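# Move bench yellow sponges into the door-side wall bin

## Task

Take each yellow sponge lying on the bench and place it in the wall-mounted bin next to the door, wholly contained in it. The low shelf must still be standing upright at the end, and the robot must neither topple nor finish leaning, or the task counts as failed.

## Robot and tools

ROBOT. A LinearBot: an omnidirectional base with a column about 1.7 m high. A carriage rides the column (height set by lift_m) and carries two identical six-joint arms, left and right, each with a two-finger gripper. The arm bases sit roughly 0.57 m plus lift_m above the floor, and carriage parts hang about 0.15 m lower. A hand reaches 0.78 m from its shoulder but only about 0.38 m below its arm base. A hand is about 0.16 m long and 0.1 m wide (0.14 m open); the fingertips taper to about 5 mm. Parked arm: joints 1 to 6 = 0, 0.05, 0.05, 1.45, 0, 0; with both parked the robot spans about 0.85 m by 0.65 m. Cameras: carriage_camera faces forward, tilted about 20 degrees down; left_wrist_camera and right_wrist_camera look out past the fingertips.

FRAMES. Base frame, in metres: origin on the floor below the base centre, x forward, y left, z up. left_hand and right_hand are reported in it as the point between that hand's pads, plus quat_wxyz (hand z runs along the fingers, which open along hand y; a hand pointing straight up with joints 1, 5, 6 at 0 reads (1, 0, 0, 0)). The odometry frame is the base frame where the scene began. base_odometry only counts wheel rotation, so slipping shows as travel and heading can drift a degree or two; heading is in rad, left positive, -3.142 to 3.142.

move. Every argument is optional; a call without base or joints just reports state and images.
- base: an object holding exactly one key, an offset from where the base last measured itself: translate_m (metres, forward positive, -2 to 2), strafe_m (metres, left positive, -2 to 2) or rotate_rad (radians, counter-clockwise positive, -6.3 to 6.3).
- joints: a single flat object covering both arms and the lift, keyed by name, each value an absolute target. lift_m 0 to 1 m. For each side (left_/right_): joint1_rad -2.617 to 3.054 (swing about vertical, 0 ahead, positive left); joint2_rad 0 to 3.141 (shoulder: 0 upper arm level pointing back, 1.57 vertical, 3.14 level pointing forward); joint3_rad 0 to 3.141 (elbow: 0 folded, 3.14 straight); joint4_rad -1.57 to 1.57 (wrist pitch, positive lifts the tips); joint5_rad -1.57 to 1.57 (wrist yaw, positive swings tips to the RIGHT, opposite to joint 1); joint6_rad -2.094 to 2.094 (roll about the finger axis, positive clockwise viewed from the forearm); gripper_m 0 to 0.093 m (pad gap). Tolerances for done: lift 0.004, j1 0.02, j2 0.105, j3 0.06, j4 0.04, j5 0.025, j6 0.02, gripper 0.004. Omitted joints keep their earlier target and may still be pushing.
- speeds: per-action caps: translate_m and strafe_m 0.02 to 0.5 m/s, rotate_rad 0.05 to 1.57 rad/s, lift_m 0.08 to 0.25 m/s; the top value is the default.
- min_time_s: 0.1 to 8 s, the shortest duration for each arm and gripper motion in this action; gives straighter, gentler arm paths.
- cameras: list of carriage_camera, left_wrist_camera, right_wrist_camera or all; omitted, null or ["all"] returns every camera, [] none.
An unknown key makes the call invalid; a value out of range gets it refused. After a refusal, or a stop that blocks the request, the reply's later move, wait and finished_scene calls are skipped.

wait: seconds from 0 to 10; nothing new is commanded, the robot keeps its last command. zoom_image: camera plus region [x0, y0, x1, y1] in pixels of that camera's latest 672x504 image, origin top-left, at most 504 by 504. finished_scene: scene = the current scene number; irreversible; the goal must hold without the robot afterwards.

RESULTS. "move" reads done or the worst status. base_status and joint_status: done (for the base, wheels turned as commanded, slip included); off_target (stopped short, may keep pushing); contact_stop or time_out (base after 14 s): target dropped, holding in place; not_followed or "joint command not followed": a self-collision check withheld an arm's targets (gripper still acts). To free two arms stuck this way, send one arm its six current readings with joint 1 turned away from the other, then the other arm in a later call. on_its_own lists uncommanded activity; "held at" is a target. motor_effort is percent of maximum, positive toward larger values, bracket = peak in the last action, with sizeable error; lift effort dropping while lowering means a hand or load is resting on something; ignore the drive_wheels sign. Joint torques follow joint order; joints 1 to 3 wrap at ±28 N m. Motor temperatures: one block per arm, six joints then gripper. "pictures" gives image order; images can trail the state. Camera calibration gives K, distortion and T_world_to_cam (base frame to camera); wrist camera poses also inherit joint reading errors.

CAUTIONS. Hand readings flatter the truth; the real hand is usually lower, and about 1 kg drops a level hand 7 to 25 cm. Arms have no contact stop and spring to targets once freed. Extended arms heat: MOTOR HOT appears at 75 °C, at 100 °C the arm goes limp (OVER-TEMPERATURE FAULT) for 30 to 60 s and keys say limit_stop_at_motor_heat; resend targets afterwards. Park arms while driving or pausing. Gripper readings: shut on nothing reads 0.000 to 0.003; a firm grip can read off_target; release with a target well above the reading. Never let the arms strike or squeeze each other. Tipping risk rises with a high carriage, stretched or loaded arms, pushing and abrupt stops; only images show a lean. After a contact stop, drive about 0.2 m back the way you came; never back under a table edge. Avoid knocking the low shelf, dropping or tossing sponges, slams and hard pushes. Loose objects may occasionally get nudged. The simulation keeps running while you think.

Each tool is called after "Emit:" as name([rows], argument=value, ...), one row to a line, values as JSON.

## Session

Emit:
move()

Scene clock: 0.00 s.
Joint torques (N m): no reading
Motor temperatures (°C): left_arm=[27 37 32 30 29 28 28] | right_arm=[25 30 37 35 29 29 28]
base_odometry: x=+0.000 y=+0.000 heading=+0.000
base_status: not commanded
joint_positions: lift_m=+0.300 left_joint1_rad=+0.003 left_joint2_rad=+0.041 left_joint3_rad=+0.031 left_joint4_rad=+1.497 left_joint5_rad=-0.037 left_joint6_rad=+0.015 left_gripper_m=+0.09396 right_joint1_rad=+0.010 right_joint2_rad=+0.034 right_joint3_rad=+0.029 right_joint4_rad=+1.447 right_joint5_rad=+0.047 right_joint6_rad=-0.005 right_gripper_m=+0.09396
joint_status: not commanded
motor_effort: lift_m=+32 drive_wheels=+3
left_hand: x=+0.2484 y=+0.3059 z=+1.3077 quat_wxyz=(+0.999, -0.018, +0.042, +0.010) (m; base frame)
right_hand: x=+0.2590 y=-0.3072 z=+1.3058 quat_wxyz=(+0.998, +0.023, +0.064, +0.001) (m; base frame)
pictures: carriage_camera, left_wrist_camera, right_wrist_camera
camera_calibration:
left_wrist_camera: T_world_to_cam=[[0.0469318, -0.997282, 0.0568028, 0.225893], [0.772293, 0.0001607, -0.635266, 0.650818], [0.63353, 0.0736826, 0.770202, -1.06414], [0, 0, 0, 1]] pos_world=[0.160938, 0.303583, 1.22021]
right_wrist_camera: T_world_to_cam=[[-0.0705454, -0.995911, -0.0564281, -0.227683], [0.728538, -0.0128006, -0.684886, 0.707186], [0.681363, -0.0894256, 0.726462, -1.02555], [0, 0, 0, 1]] pos_world=[0.167499, -0.30941, 1.21652]

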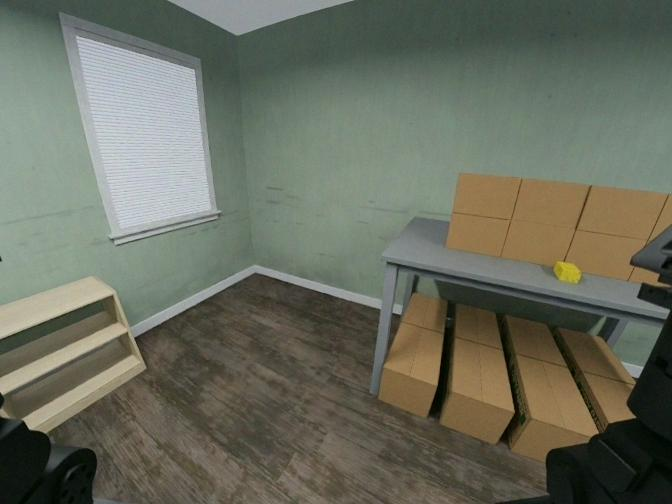

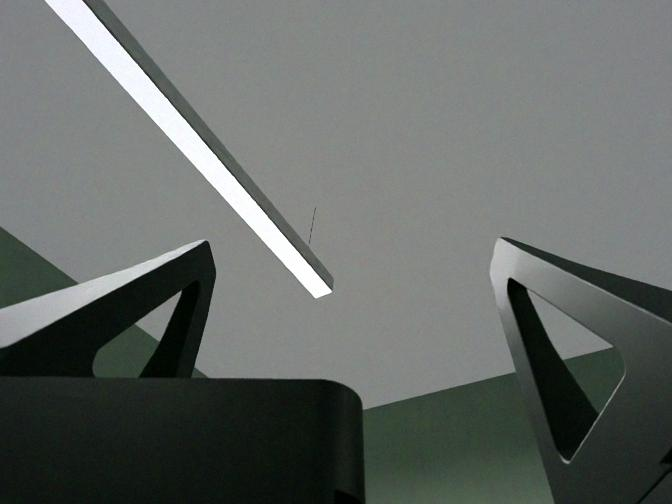

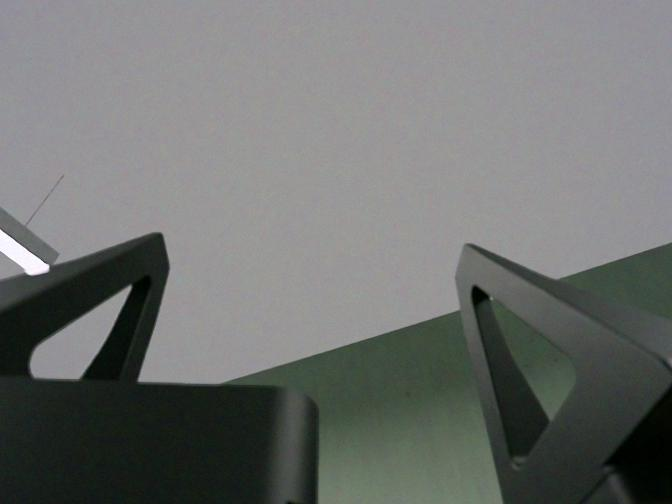

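Look around first.

Emit:
move(base={"rotate_rad": -0.7}, cameras=["carriage_camera"])

Emit:
move(base={"rotate_rad": -1.1}, cameras=["carriage_camera"])

Emit:
move(base={"rotate_rad": -1.3}, cameras=["carriage_camera"])

Emit:
move(base={"rotate_rad": -1.3}, cameras=["carriage_camera"])

Scene clock: 9.00 s.
Joint torques (N m): left_arm=[-0.13 5.08 4.4 -0.27 -0.05 -0.07] | right_arm=[-0.35 4.6 5.9 -0.17 0.02 0.07]
move: done
base_odometry: x=+0.000 y=+0.000 heading=-0.699
base_status: done
joint_positions: lift_m=+0.300 left_joint1_rad=+0.003 left_joint2_rad=+0.041 left_joint3_rad=+0.031 left_joint4_rad=+1.496 left_joint5_rad=-0.037 left_joint6_rad=+0.015 left_gripper_m=+0.09396 right_joint1_rad=+0.010 right_joint2_rad=+0.034 right_joint3_rad=+0.029 right_joint4_rad=+1.447 right_joint5_rad=+0.047 right_joint6_rad=-0.005 right_gripper_m=+0.09396
joint_status: not commanded
motor_effort: lift_m=+32(32) drive_wheels=+10(13)
left_hand: x=+0.2485 y=+0.3059 z=+1.3076 quat_wxyz=(+0.999, -0.018, +0.042, +0.010)
right_hand: x=+0.2590 y=-0.3072 z=+1.3058 quat_wxyz=(+0.998, +0.023, +0.064, +0.001)

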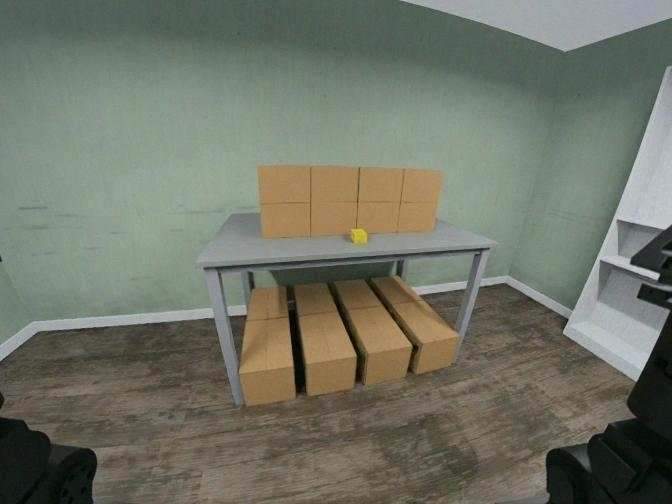

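Scene clock: 11.67 s.
Joint torques (N m): left_arm=[-0.16 5.03 4.34 -0.29 -0.07 -0.08] | right_arm=[-0.36 4.55 5.9 -0.16 0.02 0.06]
move: done
base_odometry: x=+0.000 y=+0.000 heading=-1.799
base_status: done
joint_positions: lift_m=+0.300 left_joint1_rad=+0.003 left_joint2_rad=+0.041 left_joint3_rad=+0.031 left_joint4_rad=+1.497 left_joint5_rad=-0.037 left_joint6_rad=+0.015 left_gripper_m=+0.09397 right_joint1_rad=+0.010 right_joint2_rad=+0.034 right_joint3_rad=+0.029 right_joint4_rad=+1.447 right_joint5_rad=+0.047 right_joint6_rad=-0.005 right_gripper_m=+0.09397
joint_status: not commanded
motor_effort: lift_m=+32(32) drive_wheels=+8(16)
left_hand: x=+0.2484 y=+0.3059 z=+1.3077 quat_wxyz=(+0.999, -0.018, +0.042, +0.010)
right_hand: x=+0.2590 y=-0.3072 z=+1.3058 quat_wxyz=(+0.998, +0.023, +0.064, +0.001)

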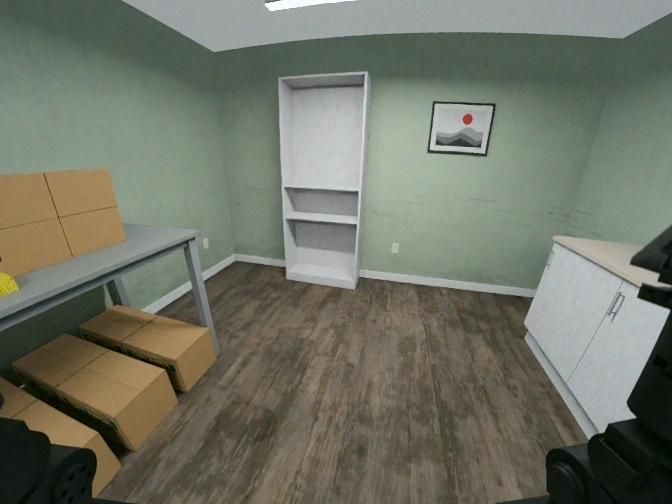

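Scene clock: 14.53 s.
Joint torques (N m): left_arm=[-0.2 5.03 4.4 -0.3 -0.04 -0.08] | right_arm=[-0.34 4.59 5.94 -0.17 0.02 0.06]
move: done
base_odometry: x=+0.000 y=+0.000 heading=-3.099
base_status: done
joint_positions: lift_m=+0.300 left_joint1_rad=+0.003 left_joint2_rad=+0.041 left_joint3_rad=+0.031 left_joint4_rad=+1.496 left_joint5_rad=-0.037 left_joint6_rad=+0.015 left_gripper_m=+0.09397 right_joint1_rad=+0.010 right_joint2_rad=+0.034 right_joint3_rad=+0.029 right_joint4_rad=+1.447 right_joint5_rad=+0.047 right_joint6_rad=-0.005 right_gripper_m=+0.09397
joint_status: not commanded
motor_effort: lift_m=+32(32) drive_wheels=+8(16)
left_hand: x=+0.2485 y=+0.3059 z=+1.3076 quat_wxyz=(+0.999, -0.018, +0.042, +0.010)
right_hand: x=+0.2590 y=-0.3072 z=+1.3058 quat_wxyz=(+0.998, +0.023, +0.064, +0.001)

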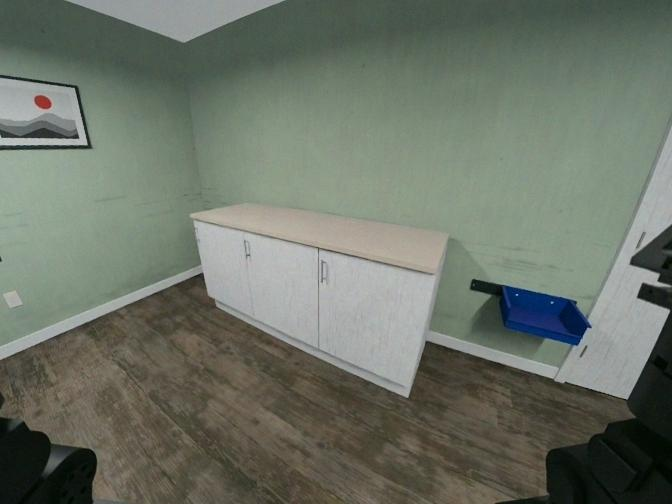

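Scene clock: 17.40 s.
Joint torques (N m): left_arm=[-0.18 5.05 4.41 -0.27 -0.06 -0.08] | right_arm=[-0.36 4.57 5.93 -0.17 0.02 0.06]
move: done
base_odometry: x=+0.000 y=+0.000 heading=+1.885
base_status: done
joint_positions: lift_m=+0.300 left_joint1_rad=+0.003 left_joint2_rad=+0.041 left_joint3_rad=+0.031 left_joint4_rad=+1.496 left_joint5_rad=-0.037 left_joint6_rad=+0.015 left_gripper_m=+0.09398 right_joint1_rad=+0.010 right_joint2_rad=+0.034 right_joint3_rad=+0.029 right_joint4_rad=+1.447 right_joint5_rad=+0.047 right_joint6_rad=-0.005 right_gripper_m=+0.09398
joint_status: not commanded
motor_effort: lift_m=+32(32) drive_wheels=+8(15)
left_hand: x=+0.2485 y=+0.3059 z=+1.3076 quat_wxyz=(+0.999, -0.018, +0.042, +0.010)
right_hand: x=+0.2590 y=-0.3072 z=+1.3058 quat_wxyz=(+0.998, +0.023, +0.064, +0.001)

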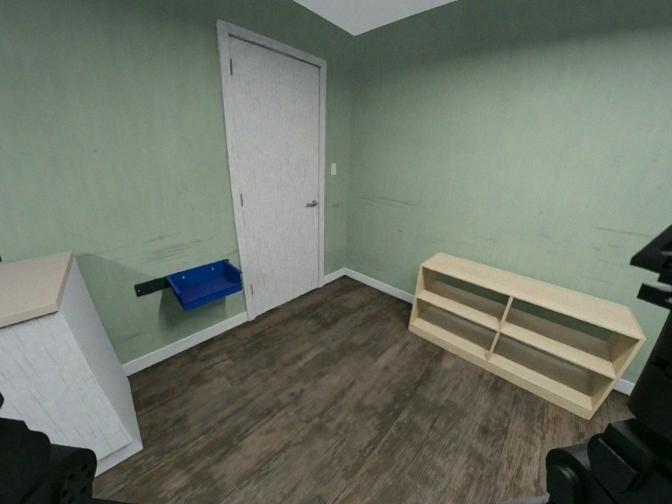

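Emit:
move(base={"rotate_rad": -2.375}, joints={"lift_m": 0.95}, cameras=["carriage_camera"])

Emit:
move(joints={"right_joint1_rad":0,"right_joint2_rad":1.57,"right_joint3_rad":1.57,"right_joint4_rad":0,"right_joint5_rad":0,"right_joint6_rad":0}, cameras=[])

Emit:
move(joints={"right_joint2_rad":1.0,"right_joint3_rad":1.3,"right_joint4_rad":-1.4}, cameras=["carriage_camera","right_wrist_camera"])

Scene clock: 57.10 s.
Joint torques (N m): left_arm=[-0.12 5.04 4.38 -0.25 -0.07 -0.09] | right_arm=[-0.35 4.57 5.91 -0.16 0.02 0.05]
move: done
base_odometry: x=+0.000 y=+0.000 heading=-0.490
base_status: done
joint_positions: lift_m=+0.950 left_joint1_rad=+0.003 left_joint2_rad=+0.041 left_joint3_rad=+0.031 left_joint4_rad=+1.494 left_joint5_rad=-0.037 left_joint6_rad=+0.015 left_gripper_m=+0.09399 right_joint1_rad=+0.010 right_joint2_rad=+0.034 right_joint3_rad=+0.029 right_joint4_rad=+1.447 right_joint5_rad=+0.047 right_joint6_rad=-0.005 right_gripper_m=+0.09399
joint_status: all done
motor_effort: lift_m=+33(39) drive_wheels=+7(16)
left_hand: x=+0.2489 y=+0.3059 z=+1.9575 quat_wxyz=(+0.999, -0.018, +0.043, +0.010)
right_hand: x=+0.2591 y=-0.3072 z=+1.9557 quat_wxyz=(+0.998, +0.023, +0.065, +0.001)
carriage_camera: T_world_to_cam=[[-0.0303786, -0.999131, 0.0285239, -0.0465346], [-0.377467, -0.0149565, -0.925902, 1.85628], [0.925525, -0.0388945, -0.376685, 0.6028], [0, 0, 0, 1]] pos_world=[0.141365, 0.00471482, 1.94713]

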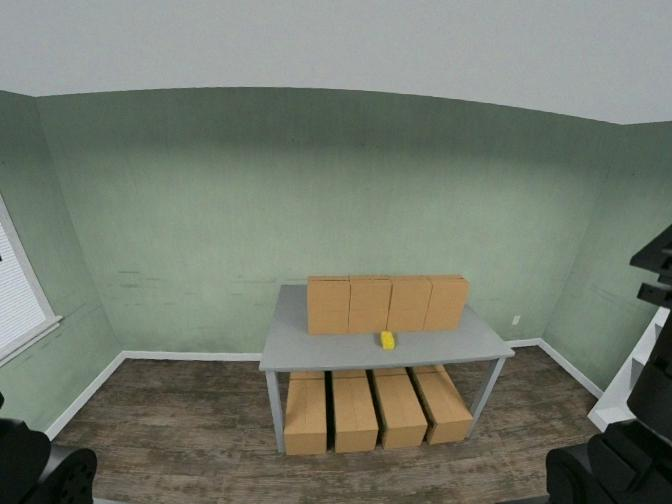

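Scene clock: 59.00 s.
Joint torques (N m): left_arm=[-0.18 5.09 4.4 -0.25 -0.05 -0.09] | right_arm=[-1.02 -9.35 9.65 1.87 -0.07 0.11]
move: done
base_odometry: x=+0.000 y=+0.000 heading=-0.490
base_status: not commanded
joint_positions: lift_m=+0.950 left_joint1_rad=+0.003 left_joint2_rad=+0.041 left_joint3_rad=+0.031 left_joint4_rad=+1.495 left_joint5_rad=-0.037 left_joint6_rad=+0.015 left_gripper_m=+0.09399 right_joint1_rad=+0.007 right_joint2_rad=+1.570 right_joint3_rad=+1.543 right_joint4_rad=+0.009 right_joint5_rad=+0.012 right_joint6_rad=-0.005 right_gripper_m=+0.09399
joint_status: all done
motor_effort: lift_m=+33(33) drive_wheels=+7(7)
left_hand: x=+0.2488 y=+0.3059 z=+1.9575 quat_wxyz=(+0.999, -0.018, +0.043, +0.010)
right_hand: x=+0.7382 y=-0.2979 z=+1.9567 quat_wxyz=(+0.700, +0.000, +0.714, -0.003)

Scene clock: 60.73 s.
Joint torques (N m): left_arm=[-0.16 5.04 4.41 -0.25 -0.06 -0.08] | right_arm=[-0.99 -1.98 5.56 1.1 -0.06 0.11]
move: done
base_odometry: x=+0.000 y=+0.000 heading=-0.490
base_status: not commanded
joint_positions: lift_m=+0.950 left_joint1_rad=+0.003 left_joint2_rad=+0.041 left_joint3_rad=+0.031 left_joint4_rad=+1.495 left_joint5_rad=-0.037 left_joint6_rad=+0.015 left_gripper_m=+0.09399 right_joint1_rad=+0.007 right_joint2_rad=+1.005 right_joint3_rad=+1.304 right_joint4_rad=-1.389 right_joint5_rad=+0.011 right_joint6_rad=-0.005 right_gripper_m=+0.09399
joint_status: all done
motor_effort: lift_m=+33(33) drive_wheels=+7(7)
left_hand: x=+0.2488 y=+0.3059 z=+1.9575 quat_wxyz=(+0.999, -0.018, +0.043, +0.010)
right_hand: x=+0.4346 y=-0.2999 z=+1.7786 quat_wxyz=(+0.238, -0.005, +0.971, -0.005)
carriage_camera: T_world_to_cam=[[-0.0303786, -0.999131, 0.0285239, -0.0465346], [-0.377467, -0.0149565, -0.925902, 1.85628], [0.925525, -0.0388945, -0.376685, 0.6028], [0, 0, 0, 1]] pos_world=[0.141365, 0.00471482, 1.94713]
right_wrist_camera: T_world_to_cam=[[0.0576676, -0.996475, 0.0609289, -0.446057], [-0.988436, -0.0484159, 0.143701, 0.164943], [-0.140244, -0.0685112, -0.987744, 1.92412], [0, 0, 0, 1]] pos_world=[0.458605, -0.304675, 1.90402]

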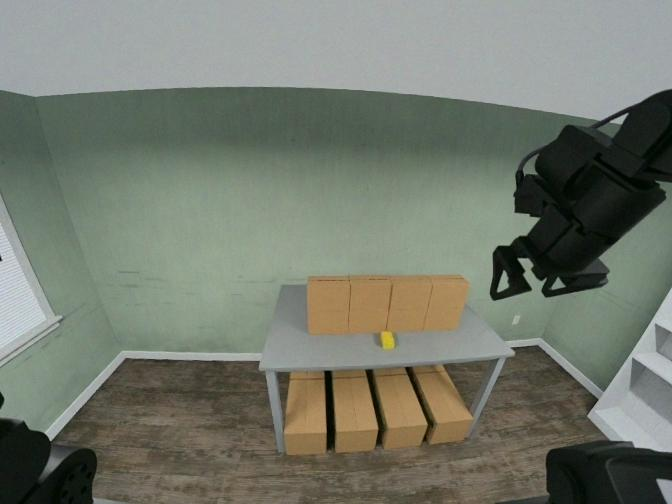

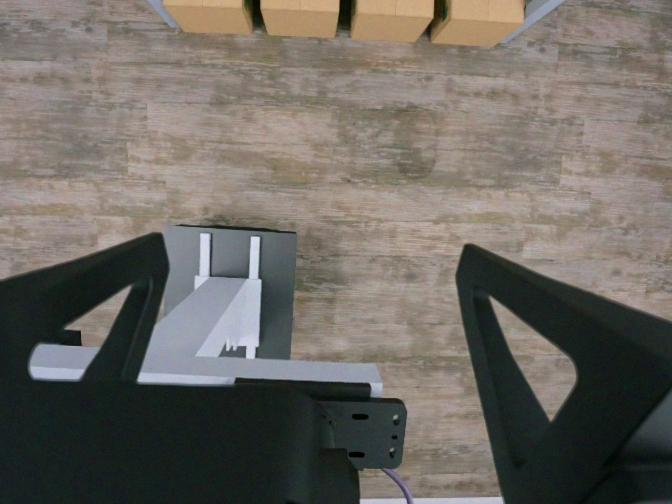

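Emit:
move(base={"rotate_rad": 0.068}, cameras=[])

Emit:
move(base={"strafe_m": -0.16}, joints={"right_joint2_rad":1.57,"right_joint3_rad":0.67,"right_joint4_rad":0.15}, cameras=[])

Emit:
move(base={"translate_m": 0.5})

Scene clock: 96.67 s.
Joint torques (N m): left_arm=[-0.18 5.04 4.38 -0.24 -0.06 -0.08] | right_arm=[-1.01 -1.92 5.52 1.11 -0.05 0.11]
move: done
base_odometry: x=+0.000 y=+0.000 heading=-0.422
base_status: done
joint_positions: lift_m=+0.950 left_joint1_rad=+0.003 left_joint2_rad=+0.041 left_joint3_rad=+0.031 left_joint4_rad=+1.495 left_joint5_rad=-0.037 left_joint6_rad=+0.015 left_gripper_m=+0.09399 right_joint1_rad=+0.007 right_joint2_rad=+1.005 right_joint3_rad=+1.304 right_joint4_rad=-1.393 right_joint5_rad=+0.009 right_joint6_rad=-0.005 right_gripper_m=+0.09399
joint_status: not commanded
motor_effort: lift_m=+33(33) drive_wheels=-1(4)
left_hand: x=+0.2488 y=+0.3059 z=+1.9575 quat_wxyz=(+0.999, -0.018, +0.043, +0.010)
right_hand: x=+0.4336 y=-0.2996 z=+1.7782 quat_wxyz=(+0.236, -0.005, +0.972, -0.004)

Scene clock: 98.57 s.
Joint torques (N m): left_arm=[-0.2 5.05 4.38 -0.25 -0.06 -0.09] | right_arm=[-0.53 -7.17 5.89 1.81 -0.04 0.11]
move: done
base_odometry: x=-0.066 y=-0.146 heading=-0.423
base_status: done
joint_positions: lift_m=+0.950 left_joint1_rad=+0.003 left_joint2_rad=+0.041 left_joint3_rad=+0.031 left_joint4_rad=+1.495 left_joint5_rad=-0.037 left_joint6_rad=+0.015 left_gripper_m=+0.09399 right_joint1_rad=+0.002 right_joint2_rad=+1.565 right_joint3_rad=+0.672 right_joint4_rad=+0.131 right_joint5_rad=+0.008 right_joint6_rad=-0.005 right_gripper_m=+0.09399
joint_status: all done
motor_effort: lift_m=+33(33) drive_wheels=-4(17)
left_hand: x=+0.2488 y=+0.3059 z=+1.9575 quat_wxyz=(+0.999, -0.018, +0.043, +0.010)
right_hand: x=+0.6226 y=-0.3001 z=+1.5852 quat_wxyz=(+0.393, -0.002, +0.919, -0.004)

Scene clock: 101.70 s.
Joint torques (N m): left_arm=[-0.17 5.05 4.36 -0.23 -0.07 -0.08] | right_arm=[-0.49 -7.28 5.87 1.78 -0.03 0.12]
move: done
base_odometry: x=+0.390 y=-0.352 heading=-0.424
base_status: done
joint_positions: lift_m=+0.950 left_joint1_rad=+0.003 left_joint2_rad=+0.041 left_joint3_rad=+0.031 left_joint4_rad=+1.494 left_joint5_rad=-0.037 left_joint6_rad=+0.015 left_gripper_m=+0.09399 right_joint1_rad=+0.002 right_joint2_rad=+1.566 right_joint3_rad=+0.672 right_joint4_rad=+0.136 right_joint5_rad=+0.008 right_joint6_rad=-0.005 right_gripper_m=+0.09399
joint_status: not commanded
motor_effort: lift_m=+33(33) drive_wheels=-3(16)
left_hand: x=+0.2489 y=+0.3059 z=+1.9575 quat_wxyz=(+0.999, -0.018, +0.043, +0.010)
right_hand: x=+0.6234 y=-0.3001 z=+1.5857 quat_wxyz=(+0.395, -0.002, +0.919, -0.004)
pictures: carriage_camera, left_wrist_camera, right_wrist_camera
carriage_camera: T_world_to_cam=[[-0.0303786, -0.999131, 0.0285239, -0.0465346], [-0.377467, -0.0149565, -0.925902, 1.85628], [0.925525, -0.0388945, -0.376685, 0.6028], [0, 0, 0, 1]] pos_world=[0.141365, 0.00471482, 1.94713]
left_wrist_camera: T_world_to_cam=[[0.0473805, -0.997289, 0.0562931, 0.189832], [0.770863, 0.00066692, -0.637001, 1.06689], [0.635236, 0.0735756, 0.768805, -1.56267], [0, 0, 0, 1]] pos_world=[0.161244, 0.30358, 1.87032]
right_wrist_camera: T_world_to_cam=[[0.0322553, -0.996903, 0.0717187, -0.446758], [-0.981515, -0.0451374, -0.185984, 0.898728], [0.188645, -0.0643941, -0.979932, 1.54386], [0, 0, 0, 1]] pos_world=[0.605283, -0.305393, 1.71207]

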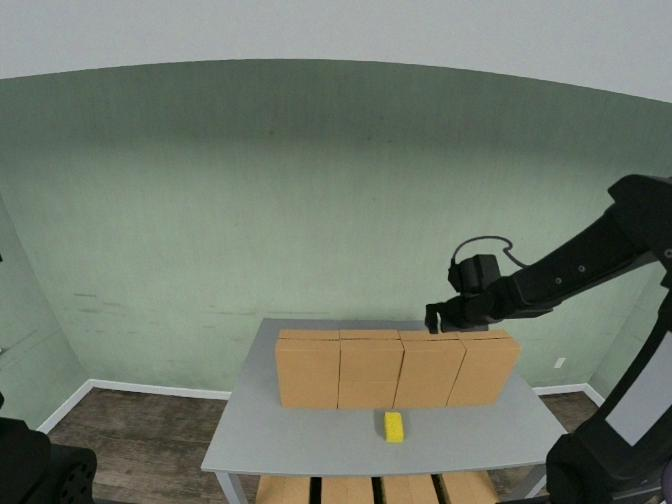

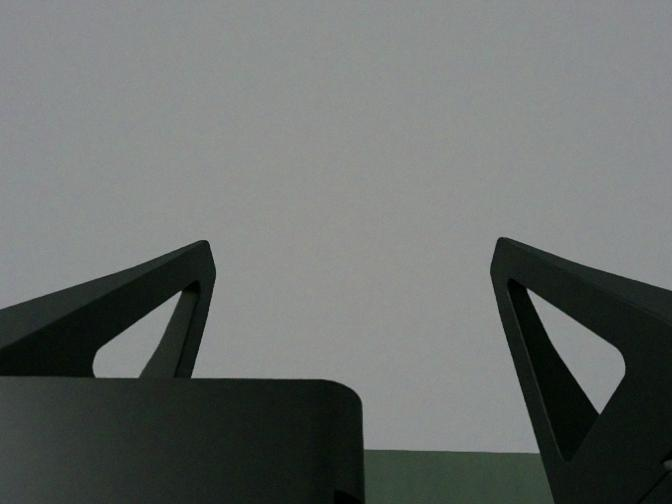

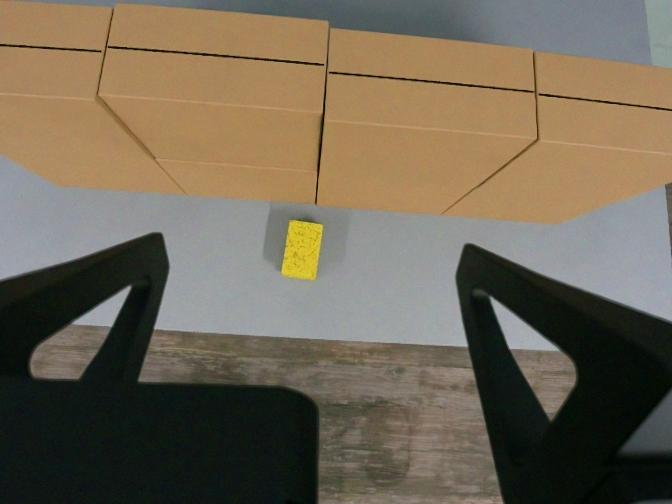

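Emit:
move(base={"translate_m": 0.11}, joints={"right_joint2_rad":2.2,"right_joint3_rad":2.3,"right_joint4_rad":-1.3}, cameras=["carriage_camera","right_wrist_camera"])

Emit:
move(joints={"right_joint2_rad":1.57,"right_joint3_rad":0.67,"right_joint4_rad":0.15,"lift_m":0.5}, cameras=["right_wrist_camera"])

Scene clock: 115.63 s.
Joint torques (N m): left_arm=[-0.23 5.11 4.36 -0.24 -0.06 -0.08] | right_arm=[-0.51 -13.59 8.34 0.91 -0.02 0.11]
move: done
base_odometry: x=+0.490 y=-0.397 heading=-0.424
base_status: done
joint_positions: lift_m=+0.950 left_joint1_rad=+0.003 left_joint2_rad=+0.041 left_joint3_rad=+0.031 left_joint4_rad=+1.493 left_joint5_rad=-0.037 left_joint6_rad=+0.015 left_gripper_m=+0.09399 right_joint1_rad=+0.002 right_joint2_rad=+2.191 right_joint3_rad=+2.275 right_joint4_rad=-1.290 right_joint5_rad=+0.008 right_joint6_rad=-0.005 right_gripper_m=+0.09399
joint_status: all done
motor_effort: lift_m=+33(33) drive_wheels=-1(16)
left_hand: x=+0.2491 y=+0.3059 z=+1.9575 quat_wxyz=(+0.999, -0.018, +0.044, +0.010)
right_hand: x=+0.7264 y=-0.2999 z=+1.7099 quat_wxyz=(+0.182, -0.003, +0.983, -0.004)
carriage_camera: T_world_to_cam=[[-0.0303786, -0.999131, 0.0285239, -0.0465346], [-0.377467, -0.0149565, -0.925902, 1.85628], [0.925525, -0.0388945, -0.376685, 0.6028], [0, 0, 0, 1]] pos_world=[0.141365, 0.00471482, 1.94713]
right_wrist_camera: T_world_to_cam=[[0.0602466, -0.996858, 0.0514249, -0.444394], [-0.965532, -0.0451294, 0.256343, 0.254935], [-0.253217, -0.0650961, -0.965217, 1.94178], [0, 0, 0, 1]] pos_world=[0.764611, -0.30509, 1.83174]

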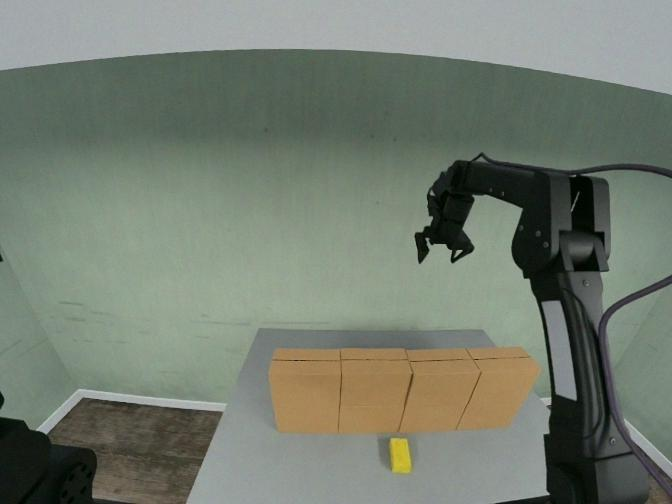

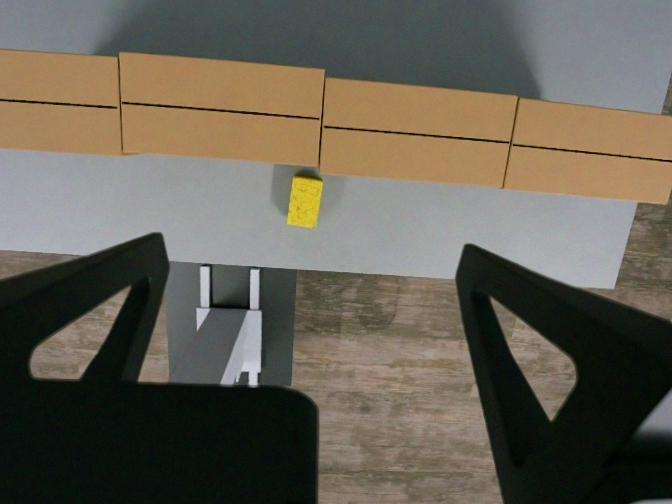

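Scene clock: 117.97 s.
Joint torques (N m): left_arm=[-0.17 5.07 4.37 -0.24 -0.06 -0.08] | right_arm=[-0.51 -10.39 6.16 1.77 -0.03 0.11]
move: done
base_odometry: x=+0.490 y=-0.397 heading=-0.424
base_status: not commanded
joint_positions: lift_m=+0.500 left_joint1_rad=+0.003 left_joint2_rad=+0.041 left_joint3_rad=+0.031 left_joint4_rad=+1.493 left_joint5_rad=-0.037 left_joint6_rad=+0.015 left_gripper_m=+0.09399 right_joint1_rad=+0.002 right_joint2_rad=+1.595 right_joint3_rad=+0.667 right_joint4_rad=+0.131 right_joint5_rad=+0.008 right_joint6_rad=-0.005 right_gripper_m=+0.09399
joint_status: all done
motor_effort: lift_m=+30(31) drive_wheels=-1(5)
left_hand: x=+0.2491 y=+0.3059 z=+1.5078 quat_wxyz=(+0.999, -0.018, +0.044, +0.010)
right_hand: x=+0.6193 y=-0.3001 z=+1.1224 quat_wxyz=(+0.378, -0.002, +0.926, -0.004)
right_wrist_camera: T_world_to_cam=[[0.0349516, -0.996897, 0.0705323, -0.413752], [-0.987897, -0.0451356, -0.1484, 0.770238], [0.151123, -0.0644919, -0.986409, 1.12123], [0, 0, 0, 1]] pos_world=[0.605935, -0.305393, 1.24947]

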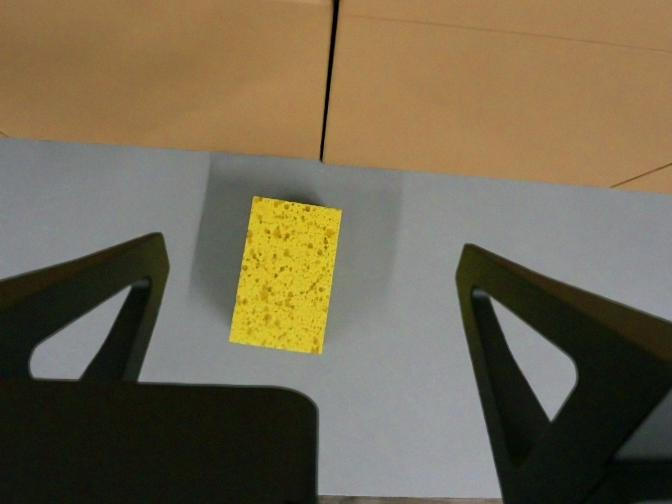

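Emit:
move(base={"translate_m": 0.02}, joints={"right_joint1_rad":0.03,"right_joint6_rad":0.15,"lift_m":0.34}, cameras=["carriage_camera","right_wrist_camera"])

Scene clock: 131.73 s.
Joint torques (N m): left_arm=[-0.16 5.11 4.41 -0.25 -0.07 -0.09] | right_arm=[0.12 -8.91 6.28 1.7 -0.01 0.13]
move: done
base_odometry: x=+0.508 y=-0.406 heading=-0.425
base_status: done
joint_positions: lift_m=+0.340 left_joint1_rad=+0.003 left_joint2_rad=+0.041 left_joint3_rad=+0.031 left_joint4_rad=+1.494 left_joint5_rad=-0.037 left_joint6_rad=+0.015 left_gripper_m=+0.09399 right_joint1_rad=+0.025 right_joint2_rad=+1.581 right_joint3_rad=+0.667 right_joint4_rad=+0.142 right_joint5_rad=+0.007 right_joint6_rad=+0.143 right_gripper_m=+0.09399
joint_status: all done
motor_effort: lift_m=+30(31) drive_wheels=+6(16)
left_hand: x=+0.2489 y=+0.3059 z=+1.3477 quat_wxyz=(+0.999, -0.018, +0.043, +0.010)
right_hand: x=+0.6217 y=-0.2906 z=+0.9692 quat_wxyz=(+0.387, +0.055, +0.920, +0.029)
carriage_camera: T_world_to_cam=[[-0.0303786, -0.999131, 0.0285239, -0.0291407], [-0.377467, -0.0149565, -0.925902, 1.29167], [0.925525, -0.0388945, -0.376685, 0.373098], [0, 0, 0, 1]] pos_world=[0.141365, 0.00471482, 1.33733]
right_wrist_camera: T_world_to_cam=[[-0.0455777, -0.998353, -0.0348508, -0.241743], [-0.983948, 0.050891, -0.171046, 0.797749], [0.172538, 0.0264955, -0.984646, 0.981741], [0, 0, 0, 1]] pos_world=[0.604538, -0.307955, 1.09469]

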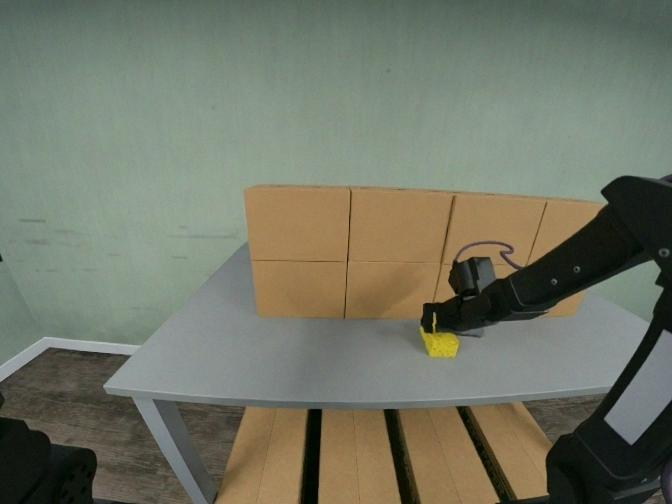

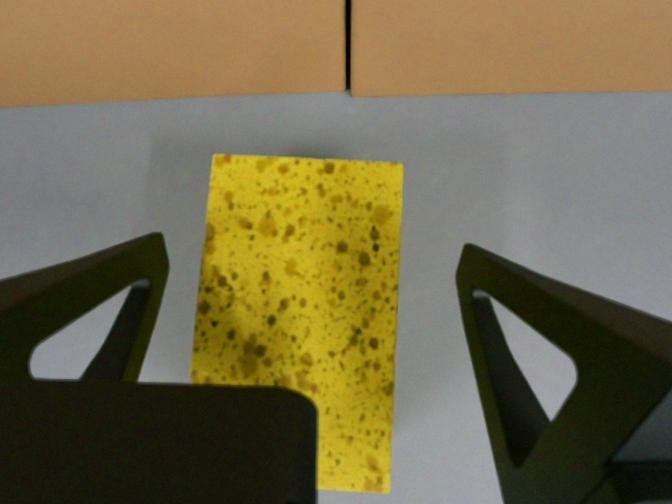

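Emit:
move(base={"translate_m": -0.02}, joints={"right_joint1_rad":0.045,"right_joint6_rad":0.165,"lift_m":0.288}, speeds={"lift_m":0.08}, cameras=["carriage_camera","right_wrist_camera"])

Scene clock: 138.73 s.
Joint torques (N m): left_arm=[-0.27 5.09 4.36 -0.25 -0.05 -0.07] | right_arm=[0.25 -6.99 6.2 1.24 -0.06 0.15]
Motor temperatures (°C): left_arm=[26 38 34 28 28 27 27] | right_arm=[25 35 41 39 29 29 28]
move: done
base_odometry: x=+0.490 y=-0.397 heading=-0.425
base_status: done
joint_positions: lift_m=+0.288 left_joint1_rad=+0.003 left_joint2_rad=+0.041 left_joint3_rad=+0.031 left_joint4_rad=+1.495 left_joint5_rad=-0.037 left_joint6_rad=+0.015 left_gripper_m=+0.09399 right_joint1_rad=+0.039 right_joint2_rad=+1.562 right_joint3_rad=+0.669 right_joint4_rad=+0.192 right_joint5_rad=+0.010 right_joint6_rad=+0.156 right_gripper_m=+0.09399
joint_status: all done
motor_effort: lift_m=+29(29) drive_wheels=+4(10)
left_hand: x=+0.2486 y=+0.3059 z=+1.2958 quat_wxyz=(+0.999, -0.018, +0.043, +0.010)
right_hand: x=+0.6317 y=-0.2855 z=+0.9347 quat_wxyz=(+0.420, +0.055, +0.905, +0.036)
carriage_camera: T_world_to_cam=[[-0.0303786, -0.999131, 0.0285239, -0.0276603], [-0.377467, -0.0149565, -0.925902, 1.24361], [0.925525, -0.0388945, -0.376685, 0.353548], [0, 0, 0, 1]] pos_world=[0.141365, 0.00471482, 1.28543]
right_wrist_camera: T_world_to_cam=[[-0.0405634, -0.998047, -0.047511, -0.228639], [-0.969316, 0.0508446, -0.240502, 0.857139], [0.242448, 0.0362976, -0.969485, 0.890269], [0, 0, 0, 1]] pos_world=[0.60572, -0.304087, 1.05838]

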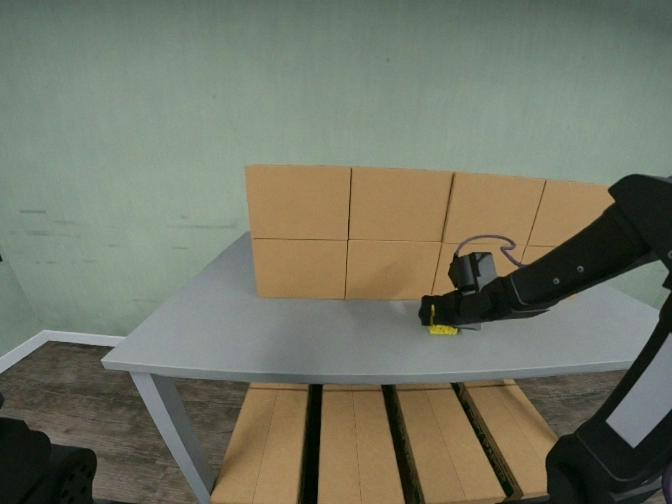

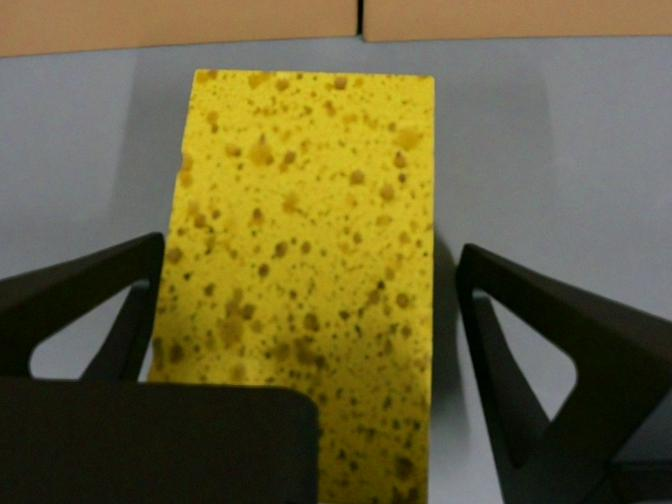

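Emit:
move(joints={"lift_m":0.34}, cameras=[])

Emit:
move(joints={"right_joint1_rad":0.063,"right_joint6_rad":0.17,"right_joint4_rad":0.15}, cameras=[])

Emit:
move(joints={"lift_m":0.31}, speeds={"lift_m":0.08}, cameras=["right_wrist_camera"])

Scene clock: 145.20 s.
Joint torques (N m): left_arm=[-0.23 5.08 4.41 -0.27 -0.05 -0.09] | right_arm=[0.24 -7.83 6.32 1.58 -0.05 0.13]
move: done
base_odometry: x=+0.490 y=-0.397 heading=-0.425
base_status: not commanded
joint_positions: lift_m=+0.340 left_joint1_rad=+0.003 left_joint2_rad=+0.041 left_joint3_rad=+0.031 left_joint4_rad=+1.495 left_joint5_rad=-0.037 left_joint6_rad=+0.015 left_gripper_m=+0.09399 right_joint1_rad=+0.039 right_joint2_rad=+1.571 right_joint3_rad=+0.667 right_joint4_rad=+0.156 right_joint5_rad=+0.010 right_joint6_rad=+0.158 right_gripper_m=+0.09399
joint_status: all done
motor_effort: lift_m=+32(40) drive_wheels=+4(4)
left_hand: x=+0.2486 y=+0.3059 z=+1.3476 quat_wxyz=(+0.999, -0.018, +0.043, +0.010)
right_hand: x=+0.6245 y=-0.2857 z=+0.9755 quat_wxyz=(+0.398, +0.057, +0.915, +0.035)

Scene clock: 145.70 s.
Joint torques (N m): left_arm=[-0.21 5.09 4.4 -0.26 -0.06 -0.08] | right_arm=[0.23 -7.84 6.35 1.58 -0.03 0.13]
move: done
base_odometry: x=+0.490 y=-0.397 heading=-0.425
base_status: not commanded
joint_positions: lift_m=+0.340 left_joint1_rad=+0.003 left_joint2_rad=+0.041 left_joint3_rad=+0.031 left_joint4_rad=+1.495 left_joint5_rad=-0.037 left_joint6_rad=+0.015 left_gripper_m=+0.09399 right_joint1_rad=+0.057 right_joint2_rad=+1.571 right_joint3_rad=+0.667 right_joint4_rad=+0.156 right_joint5_rad=+0.009 right_joint6_rad=+0.162 right_gripper_m=+0.09399
joint_status: all done
motor_effort: lift_m=+32(32) drive_wheels=+4(4)
left_hand: x=+0.2486 y=+0.3059 z=+1.3476 quat_wxyz=(+0.999, -0.018, +0.043, +0.010)
right_hand: x=+0.6242 y=-0.2784 z=+0.9755 quat_wxyz=(+0.398, +0.050, +0.915, +0.039)

Scene clock: 146.43 s.
Joint torques (N m): left_arm=[-0.21 5.07 4.4 -0.26 -0.07 -0.08] | right_arm=[0.23 -7.88 6.32 1.64 -0.03 0.12]
move: done
base_odometry: x=+0.490 y=-0.397 heading=-0.425
base_status: not commanded
joint_positions: lift_m=+0.310 left_joint1_rad=+0.003 left_joint2_rad=+0.041 left_joint3_rad=+0.031 left_joint4_rad=+1.495 left_joint5_rad=-0.037 left_joint6_rad=+0.015 left_gripper_m=+0.09399 right_joint1_rad=+0.057 right_joint2_rad=+1.571 right_joint3_rad=+0.667 right_joint4_rad=+0.149 right_joint5_rad=+0.009 right_joint6_rad=+0.163 right_gripper_m=+0.09399
joint_status: all done
motor_effort: lift_m=+30(30) drive_wheels=+1(5)
left_hand: x=+0.2486 y=+0.3059 z=+1.3178 quat_wxyz=(+0.999, -0.018, +0.043, +0.010)
right_hand: x=+0.6231 y=-0.2784 z=+0.9443 quat_wxyz=(+0.395, +0.050, +0.917, +0.039)
right_wrist_camera: T_world_to_cam=[[-0.0291268, -0.99838, -0.048883, -0.227464], [-0.981574, 0.0378074, -0.187304, 0.80448], [0.188849, 0.0425267, -0.981085, 0.947557], [0, 0, 0, 1]] pos_world=[0.604086, -0.297807, 1.0692]

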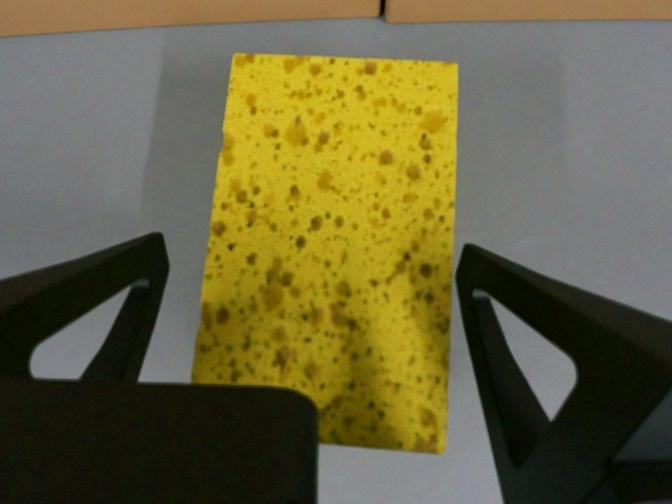

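Emit:
move(joints={"right_joint1_rad":0.044,"right_joint6_rad":0.2}, cameras=["right_wrist_camera"])

Emit:
move(joints={"lift_m":0.275}, speeds={"lift_m":0.08}, cameras=["right_wrist_camera"])

Scene clock: 152.57 s.
Joint torques (N m): left_arm=[-0.24 5.08 4.44 -0.26 -0.06 -0.07] | right_arm=[-0.99 -7.84 6.32 1.64 -0.04 0.13]
move: done
base_odometry: x=+0.490 y=-0.397 heading=-0.425
base_status: not commanded
joint_positions: lift_m=+0.310 left_joint1_rad=+0.003 left_joint2_rad=+0.041 left_joint3_rad=+0.031 left_joint4_rad=+1.495 left_joint5_rad=-0.037 left_joint6_rad=+0.015 left_gripper_m=+0.09399 right_joint1_rad=+0.051 right_joint2_rad=+1.571 right_joint3_rad=+0.667 right_joint4_rad=+0.149 right_joint5_rad=+0.009 right_joint6_rad=+0.191 right_gripper_m=+0.09399
joint_status: all done
motor_effort: lift_m=+30(30) drive_wheels=+4(4)
left_hand: x=+0.2486 y=+0.3059 z=+1.3178 quat_wxyz=(+0.999, -0.018, +0.043, +0.010)
right_hand: x=+0.6232 y=-0.2809 z=+0.9443 quat_wxyz=(+0.394, +0.066, +0.916, +0.044)
right_wrist_camera: T_world_to_cam=[[-0.0548535, -0.996064, -0.0696246, -0.193534], [-0.980388, 0.0669467, -0.185358, 0.810314], [0.18929, 0.0580916, -0.980201, 0.950862], [0, 0, 0, 1]] pos_world=[0.603818, -0.302257, 1.06876]

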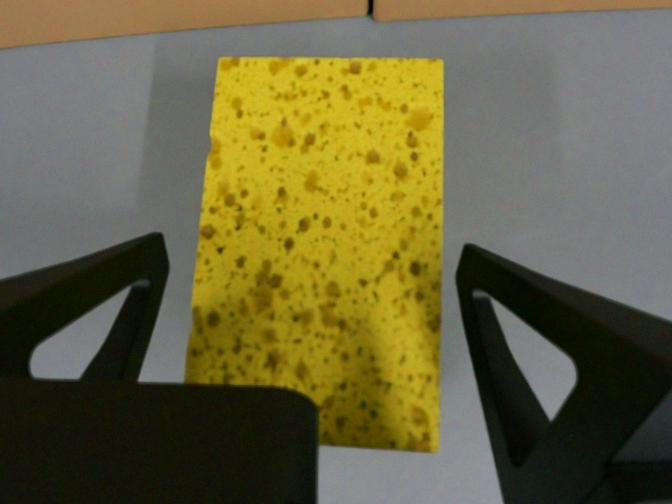

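Scene clock: 153.37 s.
Joint torques (N m): left_arm=[-0.2 5.01 4.42 -0.25 -0.07 -0.09] | right_arm=[-0.99 -5.97 5.5 0.99 -0.1 0.18]
move: done
base_odometry: x=+0.490 y=-0.397 heading=-0.425
base_status: not commanded
joint_positions: lift_m=+0.275 left_joint1_rad=+0.003 left_joint2_rad=+0.041 left_joint3_rad=+0.031 left_joint4_rad=+1.495 left_joint5_rad=-0.037 left_joint6_rad=+0.015 left_gripper_m=+0.09399 right_joint1_rad=+0.051 right_joint2_rad=+1.552 right_joint3_rad=+0.679 right_joint4_rad=+0.223 right_joint5_rad=+0.015 right_joint6_rad=+0.187 right_gripper_m=+0.09399
joint_status: all done
motor_effort: lift_m=+28(28) drive_wheels=+4(5)
left_hand: x=+0.2486 y=+0.3059 z=+1.2829 quat_wxyz=(+0.999, -0.018, +0.043, +0.010)
right_hand: x=+0.6396 y=-0.2810 z=+0.9355 quat_wxyz=(+0.442, +0.064, +0.894, +0.046)
right_wrist_camera: T_world_to_cam=[[-0.0489463, -0.99609, -0.0735423, -0.193594], [-0.955416, 0.0681584, -0.287287, 0.904463], [0.291177, 0.0562019, -0.955017, 0.849909], [0, 0, 0, 1]] pos_world=[0.60719, -0.302251, 1.05728]

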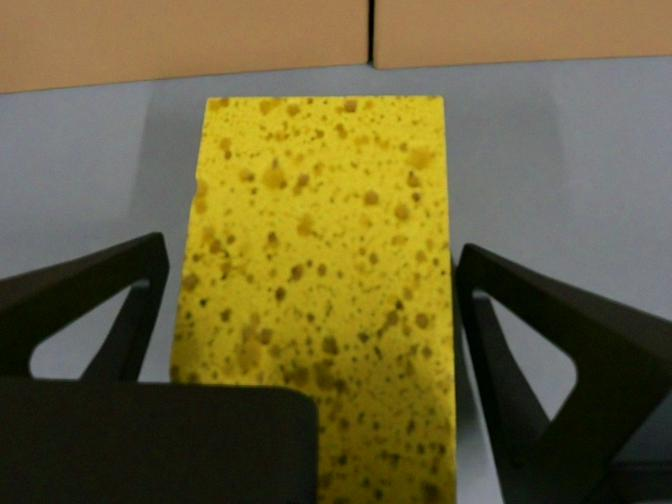

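Emit:
move(joints={"lift_m":0.295}, cameras=[])

Emit:
move(joints={"right_gripper_m":0.05}, min_time_s=1.5, cameras=["right_wrist_camera"])

Scene clock: 158.47 s.
Joint torques (N m): left_arm=[-0.2 5.08 4.31 -0.25 -0.06 -0.08] | right_arm=[-0.98 -7.06 5.71 1.57 -0.06 0.13]
move: done
base_odometry: x=+0.490 y=-0.397 heading=-0.425
base_status: not commanded
joint_positions: lift_m=+0.295 left_joint1_rad=+0.003 left_joint2_rad=+0.041 left_joint3_rad=+0.031 left_joint4_rad=+1.495 left_joint5_rad=-0.037 left_joint6_rad=+0.015 left_gripper_m=+0.09399 right_joint1_rad=+0.051 right_joint2_rad=+1.563 right_joint3_rad=+0.675 right_joint4_rad=+0.159 right_joint5_rad=+0.012 right_joint6_rad=+0.193 right_gripper_m=+0.09399
joint_status: all done
motor_effort: lift_m=+32(40) drive_wheels=+4(5)
left_hand: x=+0.2486 y=+0.3059 z=+1.3026 quat_wxyz=(+0.999, -0.018, +0.043, +0.010)
right_hand: x=+0.6279 y=-0.2810 z=+0.9370 quat_wxyz=(+0.406, +0.067, +0.910, +0.044)

Scene clock: 160.27 s.
Joint torques (N m): left_arm=[-0.21 5.08 4.38 -0.27 -0.07 -0.1] | right_arm=[-0.96 -7.06 5.68 1.58 -0.05 0.12]
move: off_target
base_odometry: x=+0.490 y=-0.397 heading=-0.425
base_status: not commanded
joint_positions: lift_m=+0.295 left_joint1_rad=+0.003 left_joint2_rad=+0.041 left_joint3_rad=+0.031 left_joint4_rad=+1.495 left_joint5_rad=-0.037 left_joint6_rad=+0.015 left_gripper_m=+0.09399 right_joint1_rad=+0.051 right_joint2_rad=+1.563 right_joint3_rad=+0.675 right_joint4_rad=+0.158 right_joint5_rad=+0.011 right_joint6_rad=+0.193 right_gripper_m=+0.05960
joint_status: right_gripper_m off_target (ended at +0.05962, target +0.05000)
motor_effort: lift_m=+32(32) drive_wheels=+4(4)
left_hand: x=+0.2486 y=+0.3059 z=+1.3026 quat_wxyz=(+0.999, -0.018, +0.043, +0.010)
right_hand: x=+0.6277 y=-0.2810 z=+0.9368 quat_wxyz=(+0.405, +0.067, +0.911, +0.044)
right_wrist_camera: T_world_to_cam=[[-0.0552647, -0.995882, -0.0718609, -0.191539], [-0.975332, 0.0692486, -0.209601, 0.833574], [0.213714, 0.0585048, -0.975143, 0.922719], [0, 0, 0, 1]] pos_world=[0.605228, -0.302458, 1.06074]

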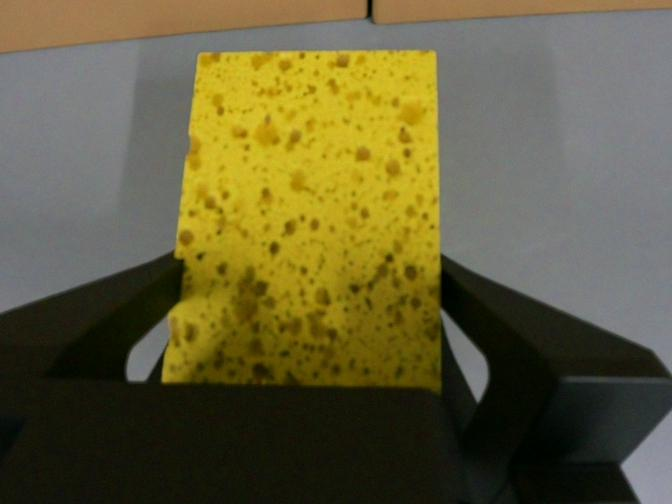

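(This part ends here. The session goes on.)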